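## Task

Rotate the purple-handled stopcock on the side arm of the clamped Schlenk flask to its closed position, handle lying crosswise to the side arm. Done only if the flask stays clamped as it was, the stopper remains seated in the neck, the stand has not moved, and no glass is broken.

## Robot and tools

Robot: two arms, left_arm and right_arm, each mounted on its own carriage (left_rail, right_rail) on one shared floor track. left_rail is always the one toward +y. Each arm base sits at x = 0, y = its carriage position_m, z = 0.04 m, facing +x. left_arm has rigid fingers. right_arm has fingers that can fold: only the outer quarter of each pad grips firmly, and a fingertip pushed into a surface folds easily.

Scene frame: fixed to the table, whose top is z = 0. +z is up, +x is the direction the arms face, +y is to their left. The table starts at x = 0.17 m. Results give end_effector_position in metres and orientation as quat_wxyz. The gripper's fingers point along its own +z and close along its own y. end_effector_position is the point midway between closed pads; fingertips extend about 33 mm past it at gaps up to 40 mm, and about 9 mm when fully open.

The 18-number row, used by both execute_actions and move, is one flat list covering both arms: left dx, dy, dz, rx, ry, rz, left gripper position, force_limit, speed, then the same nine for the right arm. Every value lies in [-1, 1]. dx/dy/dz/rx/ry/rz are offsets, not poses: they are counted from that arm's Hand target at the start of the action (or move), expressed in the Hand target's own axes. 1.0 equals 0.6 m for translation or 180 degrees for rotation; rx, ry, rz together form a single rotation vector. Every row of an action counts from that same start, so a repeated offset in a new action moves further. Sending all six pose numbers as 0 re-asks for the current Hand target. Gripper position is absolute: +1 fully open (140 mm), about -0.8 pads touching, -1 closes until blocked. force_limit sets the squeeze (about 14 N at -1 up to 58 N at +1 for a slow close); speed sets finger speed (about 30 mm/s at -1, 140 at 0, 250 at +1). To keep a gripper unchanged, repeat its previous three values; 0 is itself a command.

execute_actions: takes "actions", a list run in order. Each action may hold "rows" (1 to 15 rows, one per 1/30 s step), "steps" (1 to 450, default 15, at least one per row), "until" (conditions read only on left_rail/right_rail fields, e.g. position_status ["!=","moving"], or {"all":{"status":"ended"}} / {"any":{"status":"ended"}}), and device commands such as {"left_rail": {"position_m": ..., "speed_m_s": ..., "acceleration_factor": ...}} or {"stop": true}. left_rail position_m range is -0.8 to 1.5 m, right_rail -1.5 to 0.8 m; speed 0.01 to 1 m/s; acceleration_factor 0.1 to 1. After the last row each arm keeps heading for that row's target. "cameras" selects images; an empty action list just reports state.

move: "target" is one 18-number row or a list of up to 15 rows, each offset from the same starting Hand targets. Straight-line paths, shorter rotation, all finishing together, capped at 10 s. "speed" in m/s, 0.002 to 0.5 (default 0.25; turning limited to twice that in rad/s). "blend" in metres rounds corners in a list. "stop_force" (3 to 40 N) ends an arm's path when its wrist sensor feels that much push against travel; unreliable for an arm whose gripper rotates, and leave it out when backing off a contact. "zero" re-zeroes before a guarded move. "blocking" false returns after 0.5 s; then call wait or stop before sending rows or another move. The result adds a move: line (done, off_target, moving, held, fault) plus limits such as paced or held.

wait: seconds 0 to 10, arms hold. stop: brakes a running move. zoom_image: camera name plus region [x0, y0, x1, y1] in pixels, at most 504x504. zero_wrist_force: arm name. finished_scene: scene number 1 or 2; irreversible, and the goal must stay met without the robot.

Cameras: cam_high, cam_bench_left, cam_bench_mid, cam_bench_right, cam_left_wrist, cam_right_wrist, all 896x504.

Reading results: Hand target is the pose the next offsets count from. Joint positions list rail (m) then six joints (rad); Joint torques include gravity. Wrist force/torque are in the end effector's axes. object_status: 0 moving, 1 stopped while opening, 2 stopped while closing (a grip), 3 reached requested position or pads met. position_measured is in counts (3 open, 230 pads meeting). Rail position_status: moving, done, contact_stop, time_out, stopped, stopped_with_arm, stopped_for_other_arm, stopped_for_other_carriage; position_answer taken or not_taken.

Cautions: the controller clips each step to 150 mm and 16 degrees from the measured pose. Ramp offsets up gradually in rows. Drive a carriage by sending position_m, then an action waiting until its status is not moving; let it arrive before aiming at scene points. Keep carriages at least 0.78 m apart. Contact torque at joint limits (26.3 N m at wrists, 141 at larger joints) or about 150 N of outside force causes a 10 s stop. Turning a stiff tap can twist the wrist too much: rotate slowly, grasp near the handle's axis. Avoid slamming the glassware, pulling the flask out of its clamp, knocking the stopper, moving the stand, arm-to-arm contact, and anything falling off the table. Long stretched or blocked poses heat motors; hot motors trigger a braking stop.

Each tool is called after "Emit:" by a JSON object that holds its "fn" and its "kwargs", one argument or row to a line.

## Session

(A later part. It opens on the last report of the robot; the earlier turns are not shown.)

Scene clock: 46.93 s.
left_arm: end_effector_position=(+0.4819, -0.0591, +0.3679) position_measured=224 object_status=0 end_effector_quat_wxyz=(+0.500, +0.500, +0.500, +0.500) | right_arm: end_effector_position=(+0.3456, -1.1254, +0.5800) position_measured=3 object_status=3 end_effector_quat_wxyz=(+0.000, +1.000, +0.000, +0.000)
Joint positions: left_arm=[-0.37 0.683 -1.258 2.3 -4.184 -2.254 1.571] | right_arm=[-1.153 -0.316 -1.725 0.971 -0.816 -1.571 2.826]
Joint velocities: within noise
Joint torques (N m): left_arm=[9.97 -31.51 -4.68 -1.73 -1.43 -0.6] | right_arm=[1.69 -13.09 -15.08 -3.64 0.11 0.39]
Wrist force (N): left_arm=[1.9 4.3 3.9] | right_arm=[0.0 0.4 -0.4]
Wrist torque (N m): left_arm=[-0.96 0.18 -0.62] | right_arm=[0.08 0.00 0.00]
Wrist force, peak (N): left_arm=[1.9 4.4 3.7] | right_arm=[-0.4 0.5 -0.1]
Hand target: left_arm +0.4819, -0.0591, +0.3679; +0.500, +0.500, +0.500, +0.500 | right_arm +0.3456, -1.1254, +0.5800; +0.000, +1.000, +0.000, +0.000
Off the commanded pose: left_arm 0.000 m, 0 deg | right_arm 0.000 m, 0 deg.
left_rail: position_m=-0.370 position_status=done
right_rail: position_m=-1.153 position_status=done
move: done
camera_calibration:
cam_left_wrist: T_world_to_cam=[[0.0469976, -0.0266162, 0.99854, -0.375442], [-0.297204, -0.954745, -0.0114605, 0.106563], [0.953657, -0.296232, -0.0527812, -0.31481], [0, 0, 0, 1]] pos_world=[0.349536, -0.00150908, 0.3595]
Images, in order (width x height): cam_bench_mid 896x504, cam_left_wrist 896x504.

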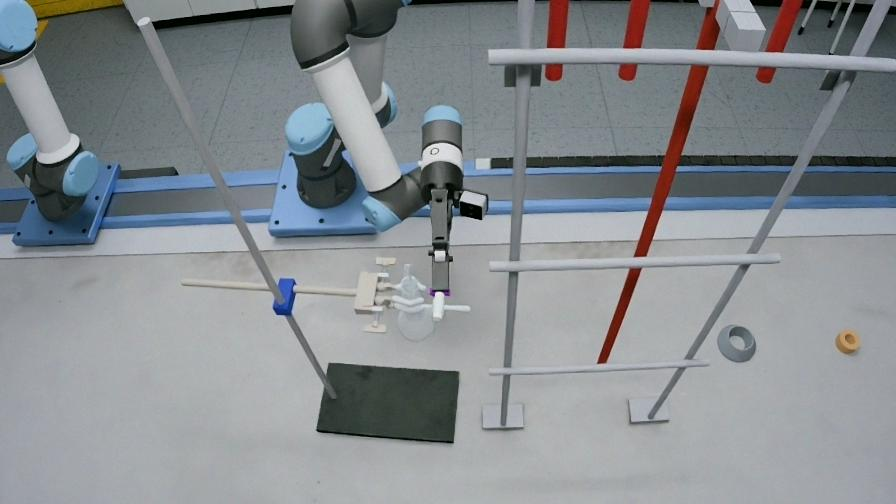

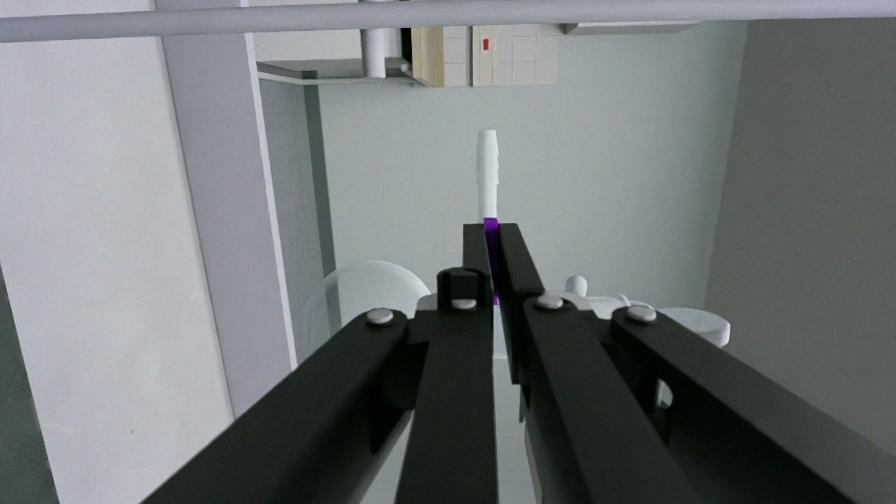

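Emit:
{"fn": "move", "kwargs": {
  "target": [0, 0.0005, 0, 0, 0, 0.1, -1, -0.05, -1, 0, 0, 0, 0, 0, 0, 1, 1, 1],
  "speed": 0.2,
  "cameras": ["cam_left_wrist", "cam_bench_mid"]
}}

Emit:
{"fn": "zoom_image", "kwargs": {
  "camera": "cam_left_wrist",
  "region": [400, 180, 580, 330]
}}

Emit:
{"fn": "zoom_image", "kwargs": {
  "camera": "cam_bench_mid",
  "region": [410, 240, 480, 320]
}}

Scene clock: 49.77 s.
left_arm: end_effector_position=(+0.4819, -0.0591, +0.3682) position_measured=224 object_status=2 end_effector_quat_wxyz=(+0.416, +0.572, +0.416, +0.572) | right_arm: end_effector_position=(+0.3456, -1.1254, +0.5800) position_measured=3 object_status=3 end_effector_quat_wxyz=(+0.000, +1.000, +0.000, +0.000)
Joint positions: left_arm=[-0.37 0.683 -1.259 2.3 -4.183 -2.254 1.885] | right_arm=[-1.153 -0.316 -1.725 0.971 -0.816 -1.571 2.826]
Joint velocities: within noise
Joint torques (N m): left_arm=[7.15 -33.32 -2.44 0.76 0.47 2.28] | right_arm=[1.67 -13.69 -15.67 -3.81 0.26 0.28]
Wrist force (N): left_arm=[4.0 3.2 3.7] | right_arm=[0.3 0.2 -0.2]
Wrist torque (N m): left_arm=[-1.07 0.10 -0.50] | right_arm=[0.04 -0.07 0.00]
Wrist force, peak (N): left_arm=[4.0 3.8 3.7] | right_arm=[0.4 0.5 -0.1]
Hand target: left_arm +0.4819, -0.0591, +0.3682; +0.416, +0.572, +0.416, +0.572 | right_arm +0.3456, -1.1254, +0.5800; +0.000, +1.000, +0.000, +0.000
Off the commanded pose: left_arm 0.000 m, 0 deg | right_arm 0.000 m, 0 deg.
left_rail: position_m=-0.370 position_status=done
right_rail: position_m=-1.153 position_status=done
move: done
camera_calibration:
cam_left_wrist: T_world_to_cam=[[0.046998, -0.333669, 0.941518, -0.372875], [-0.297242, -0.904533, -0.305724, 0.217914], [0.953645, -0.26549, -0.141692, -0.280256], [0, 0, 0, 1]] pos_world=[0.349562, -0.00171143, 0.37798]
Images, in order (width x height): cam_bench_mid 896x504, cam_left_wrist 896x504.

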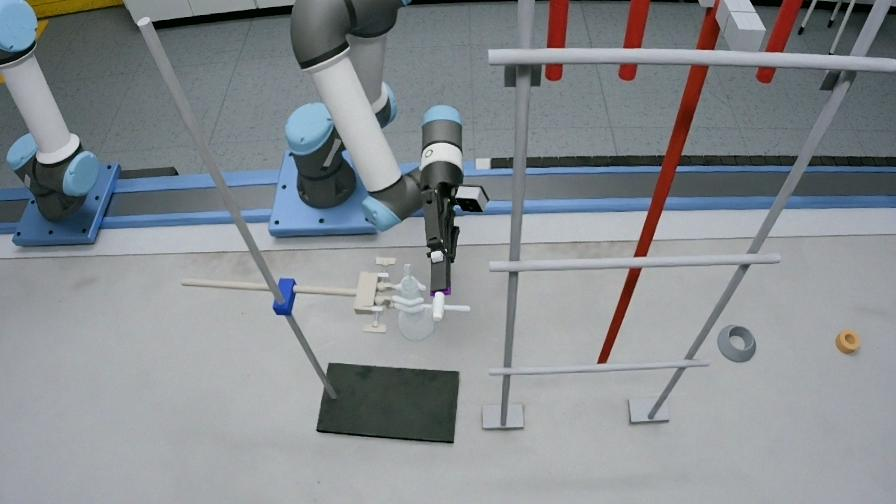

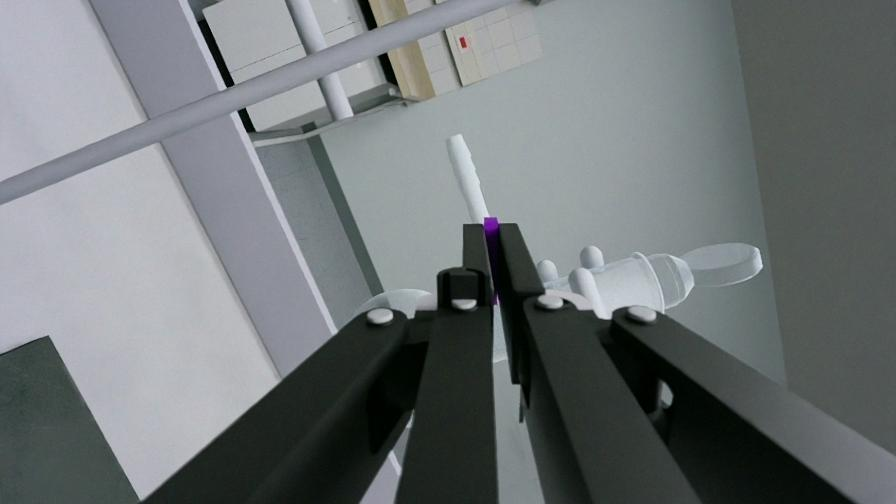

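Scaled by 2.800.

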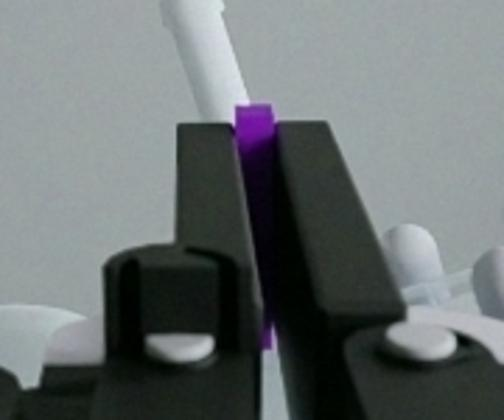

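Scaled by 6.300.

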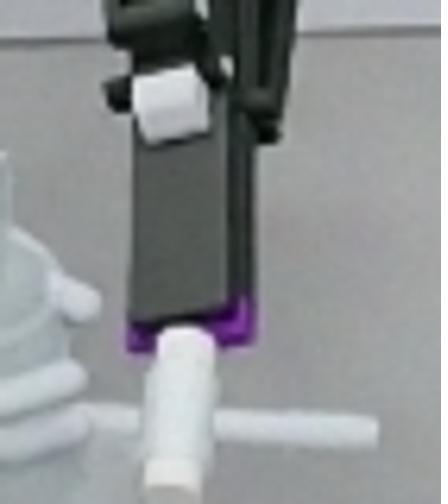

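Emit:
{"fn": "move", "kwargs": {
  "target": [0, 0, 0, 0, 0, 0.4, -1, -0.05, -1, 0, 0, 0, 0, 0, 0, 1, 1, 1],
  "speed": 0.3,
  "cameras": ["cam_left_wrist", "cam_bench_mid", "cam_high"]
}}

Emit:
{"fn": "zoom_image", "kwargs": {
  "camera": "cam_left_wrist",
  "region": [400, 180, 580, 330]
}}

Emit:
{"fn": "zoom_image", "kwargs": {
  "camera": "cam_bench_mid",
  "region": [410, 240, 480, 320]
}}

Scene clock: 53.73 s.
left_arm: end_effector_position=(+0.4819, -0.0590, +0.3682) position_measured=224 object_status=2 end_effector_quat_wxyz=(+0.000, +0.707, +0.000, +0.707) | right_arm: end_effector_position=(+0.3456, -1.1254, +0.5800) position_measured=3 object_status=3 end_effector_quat_wxyz=(+0.000, +1.000, +0.000, +0.000)
Joint positions: left_arm=[-0.37 0.683 -1.258 2.3 -4.183 -2.254 3.141] | right_arm=[-1.153 -0.316 -1.725 0.971 -0.816 -1.571 2.826]
Joint velocities: within noise
Joint torques (N m): left_arm=[-7.77 -32.09 -2.21 1.41 3.55 2.22] | right_arm=[1.46 -14.36 -16.11 -3.56 0.14 0.16]
Wrist force (N): left_arm=[9.0 2.7 5.4] | right_arm=[0.3 0.4 0.0]
Wrist torque (N m): left_arm=[-1.13 0.20 0.32] | right_arm=[0.10 -0.07 -0.01]
Wrist force, peak (N): left_arm=[9.0 2.7 5.4] | right_arm=[0.4 0.5 -0.2]
Hand target: left_arm +0.4819, -0.0591, +0.3682; +0.000, +0.707, +0.000, +0.707 | right_arm +0.3456, -1.1254, +0.5800; +0.000, +1.000, +0.000, +0.000
Off the commanded pose: left_arm 0.000 m, 0 deg | right_arm 0.000 m, 0 deg.
left_rail: position_m=-0.370 position_status=done
right_rail: position_m=-1.153 position_status=done
move: done
camera_calibration:
cam_left_wrist: T_world_to_cam=[[0.0471866, -0.998538, -0.0263607, -0.0557831], [-0.29718, 0.0111614, -0.954756, 0.510938], [0.953655, 0.0528855, -0.296219, -0.20452], [0, 0, 0, 1]] pos_world=[0.349514, -0.0505882, 0.425768]
Images, in order (width x height): cam_high 896x504, cam_bench_mid 896x504, cam_left_wrist 896x504.

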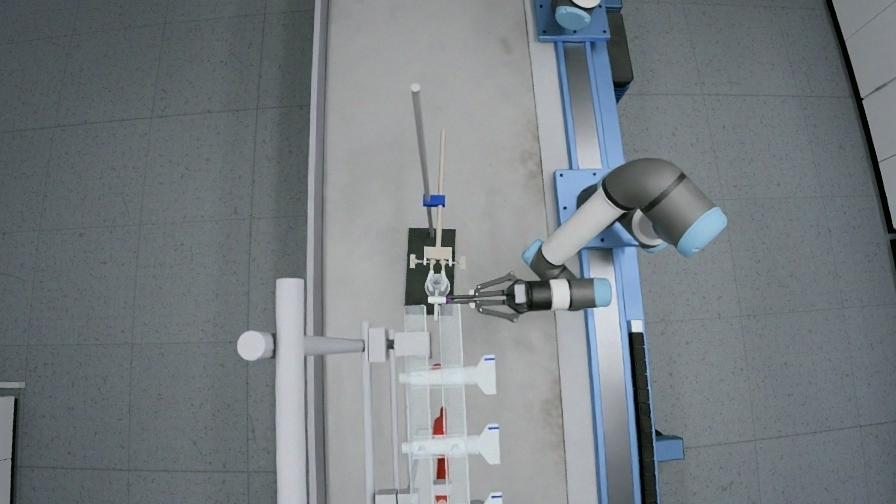

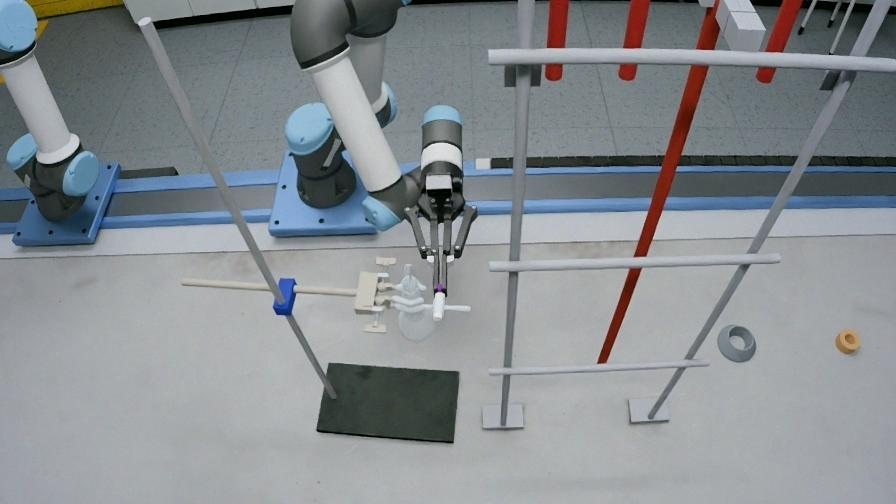

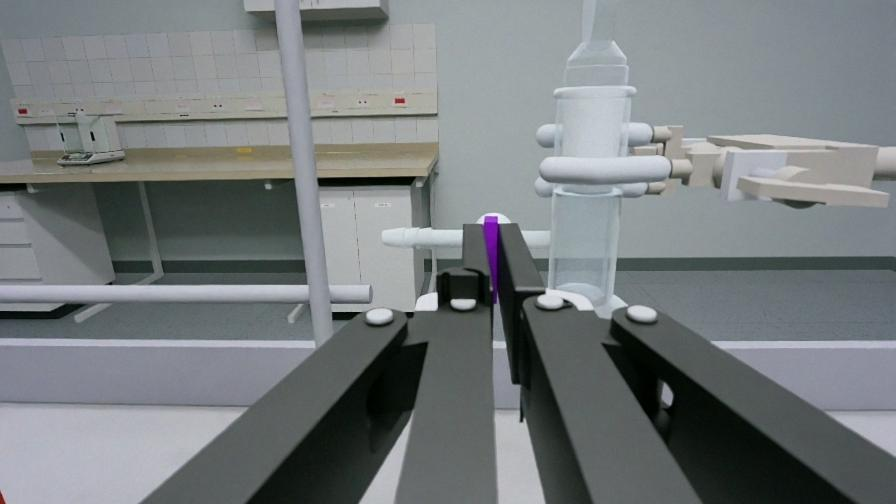

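Scaled by 2.800.

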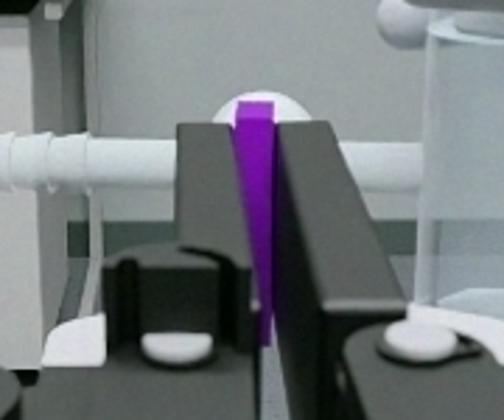

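Scaled by 6.300.

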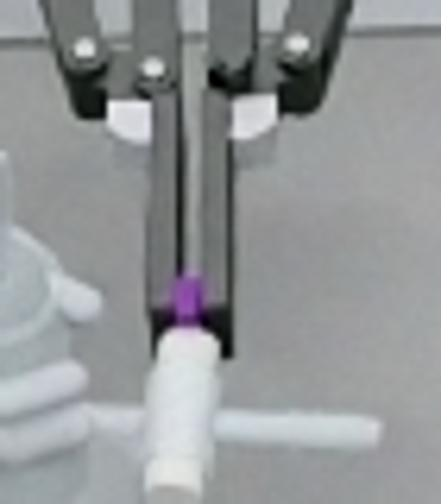

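Emit:
{"fn": "move", "kwargs": {
  "target": [
    [0, 0, 0, 0, 0, 0, -0.5, -1, -0.8, 0, 0, 0, 0, 0, 0, 1, 1, 1],
    [0, 0, -0.15, 0, 0, 0, -0.5, -1, -0.8, 0, 0, 0, 0, 0, 0, 1, 1, 1]
  ],
  "speed": 0.2,
  "cameras": ["cam_left_wrist", "cam_bench_mid"]
}}

Emit:
{"fn": "zoom_image", "kwargs": {
  "camera": "cam_left_wrist",
  "region": [360, 100, 640, 300]
}}

Emit:
{"fn": "zoom_image", "kwargs": {
  "camera": "cam_bench_mid",
  "region": [380, 250, 480, 350]
}}

Scene clock: 57.10 s.
left_arm: end_effector_position=(+0.3920, -0.0591, +0.3682) position_measured=192 object_status=3 end_effector_quat_wxyz=(+0.000, +0.707, +0.000, +0.707) | right_arm: end_effector_position=(+0.3456, -1.1254, +0.5800) position_measured=3 object_status=3 end_effector_quat_wxyz=(+0.000, +1.000, +0.000, +0.000)
Joint positions: left_arm=[-0.37 0.888 -1.317 2.395 -4.219 -2.459 3.142] | right_arm=[-1.153 -0.316 -1.725 0.971 -0.816 -1.571 2.826]
Joint velocities: within noise
Joint torques (N m): left_arm=[10.79 -32.35 -2.44 -3.67 -1.45 0.56] | right_arm=[1.88 -13.37 -16.4 -3.76 0.18 0.23]
Wrist force (N): left_arm=[4.0 -2.3 5.2] | right_arm=[0.2 0.1 -0.4]
Wrist torque (N m): left_arm=[-0.92 0.00 0.46] | right_arm=[0.02 -0.04 -0.01]
Wrist force, peak (N): left_arm=[9.0 2.7 5.6] | right_arm=[0.3 0.6 -0.2]
Hand target: left_arm +0.3919, -0.0591, +0.3682; +0.000, +0.707, +0.000, +0.707 | right_arm +0.3456, -1.1254, +0.5800; +0.000, +1.000, +0.000, +0.000
Off the commanded pose: left_arm 0.000 m, 0 deg | right_arm 0.000 m, 0 deg.
left_rail: position_m=-0.370 position_status=done
right_rail: position_m=-1.153 position_status=done
move: done
camera_calibration:
cam_left_wrist: T_world_to_cam=[[0.0471041, -0.998536, -0.026585, -0.0514843], [-0.297209, 0.0113988, -0.954744, 0.484243], [0.95365, 0.0528737, -0.296237, -0.118772], [0, 0, 0, 1]] pos_world=[0.259613, -0.0506489, 0.425775]
Images, in order (width x height): cam_bench_mid 896x504, cam_left_wrist 896x504.

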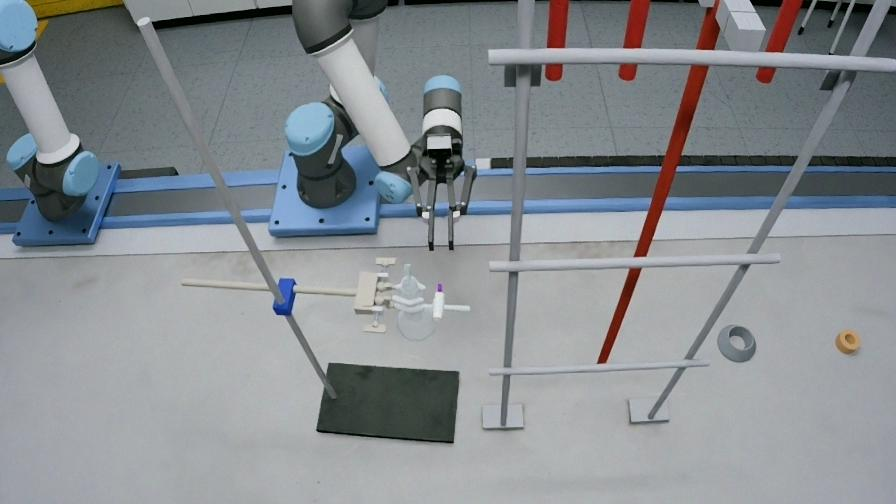

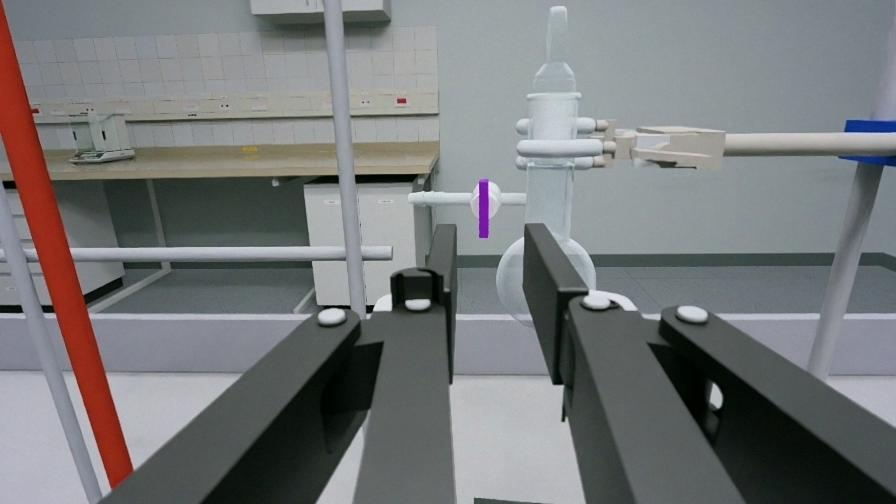

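Scaled by 1.800.

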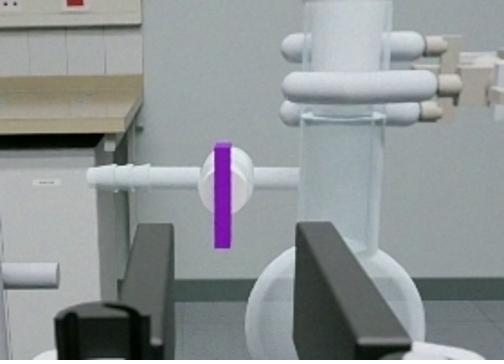

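Scaled by 5.040.

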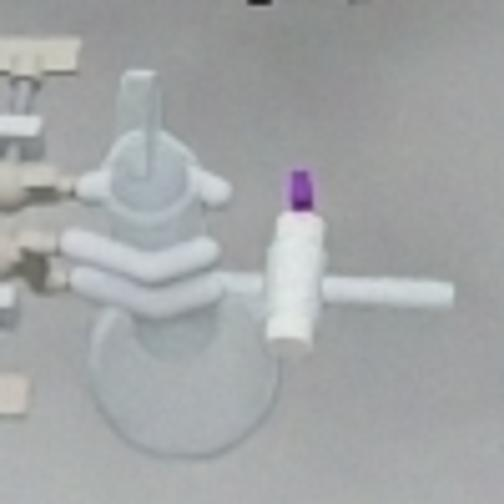

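Emit:
{"fn": "finished_scene", "kwargs": {
  "scene": 1
}}

The scene is finished: the task was done.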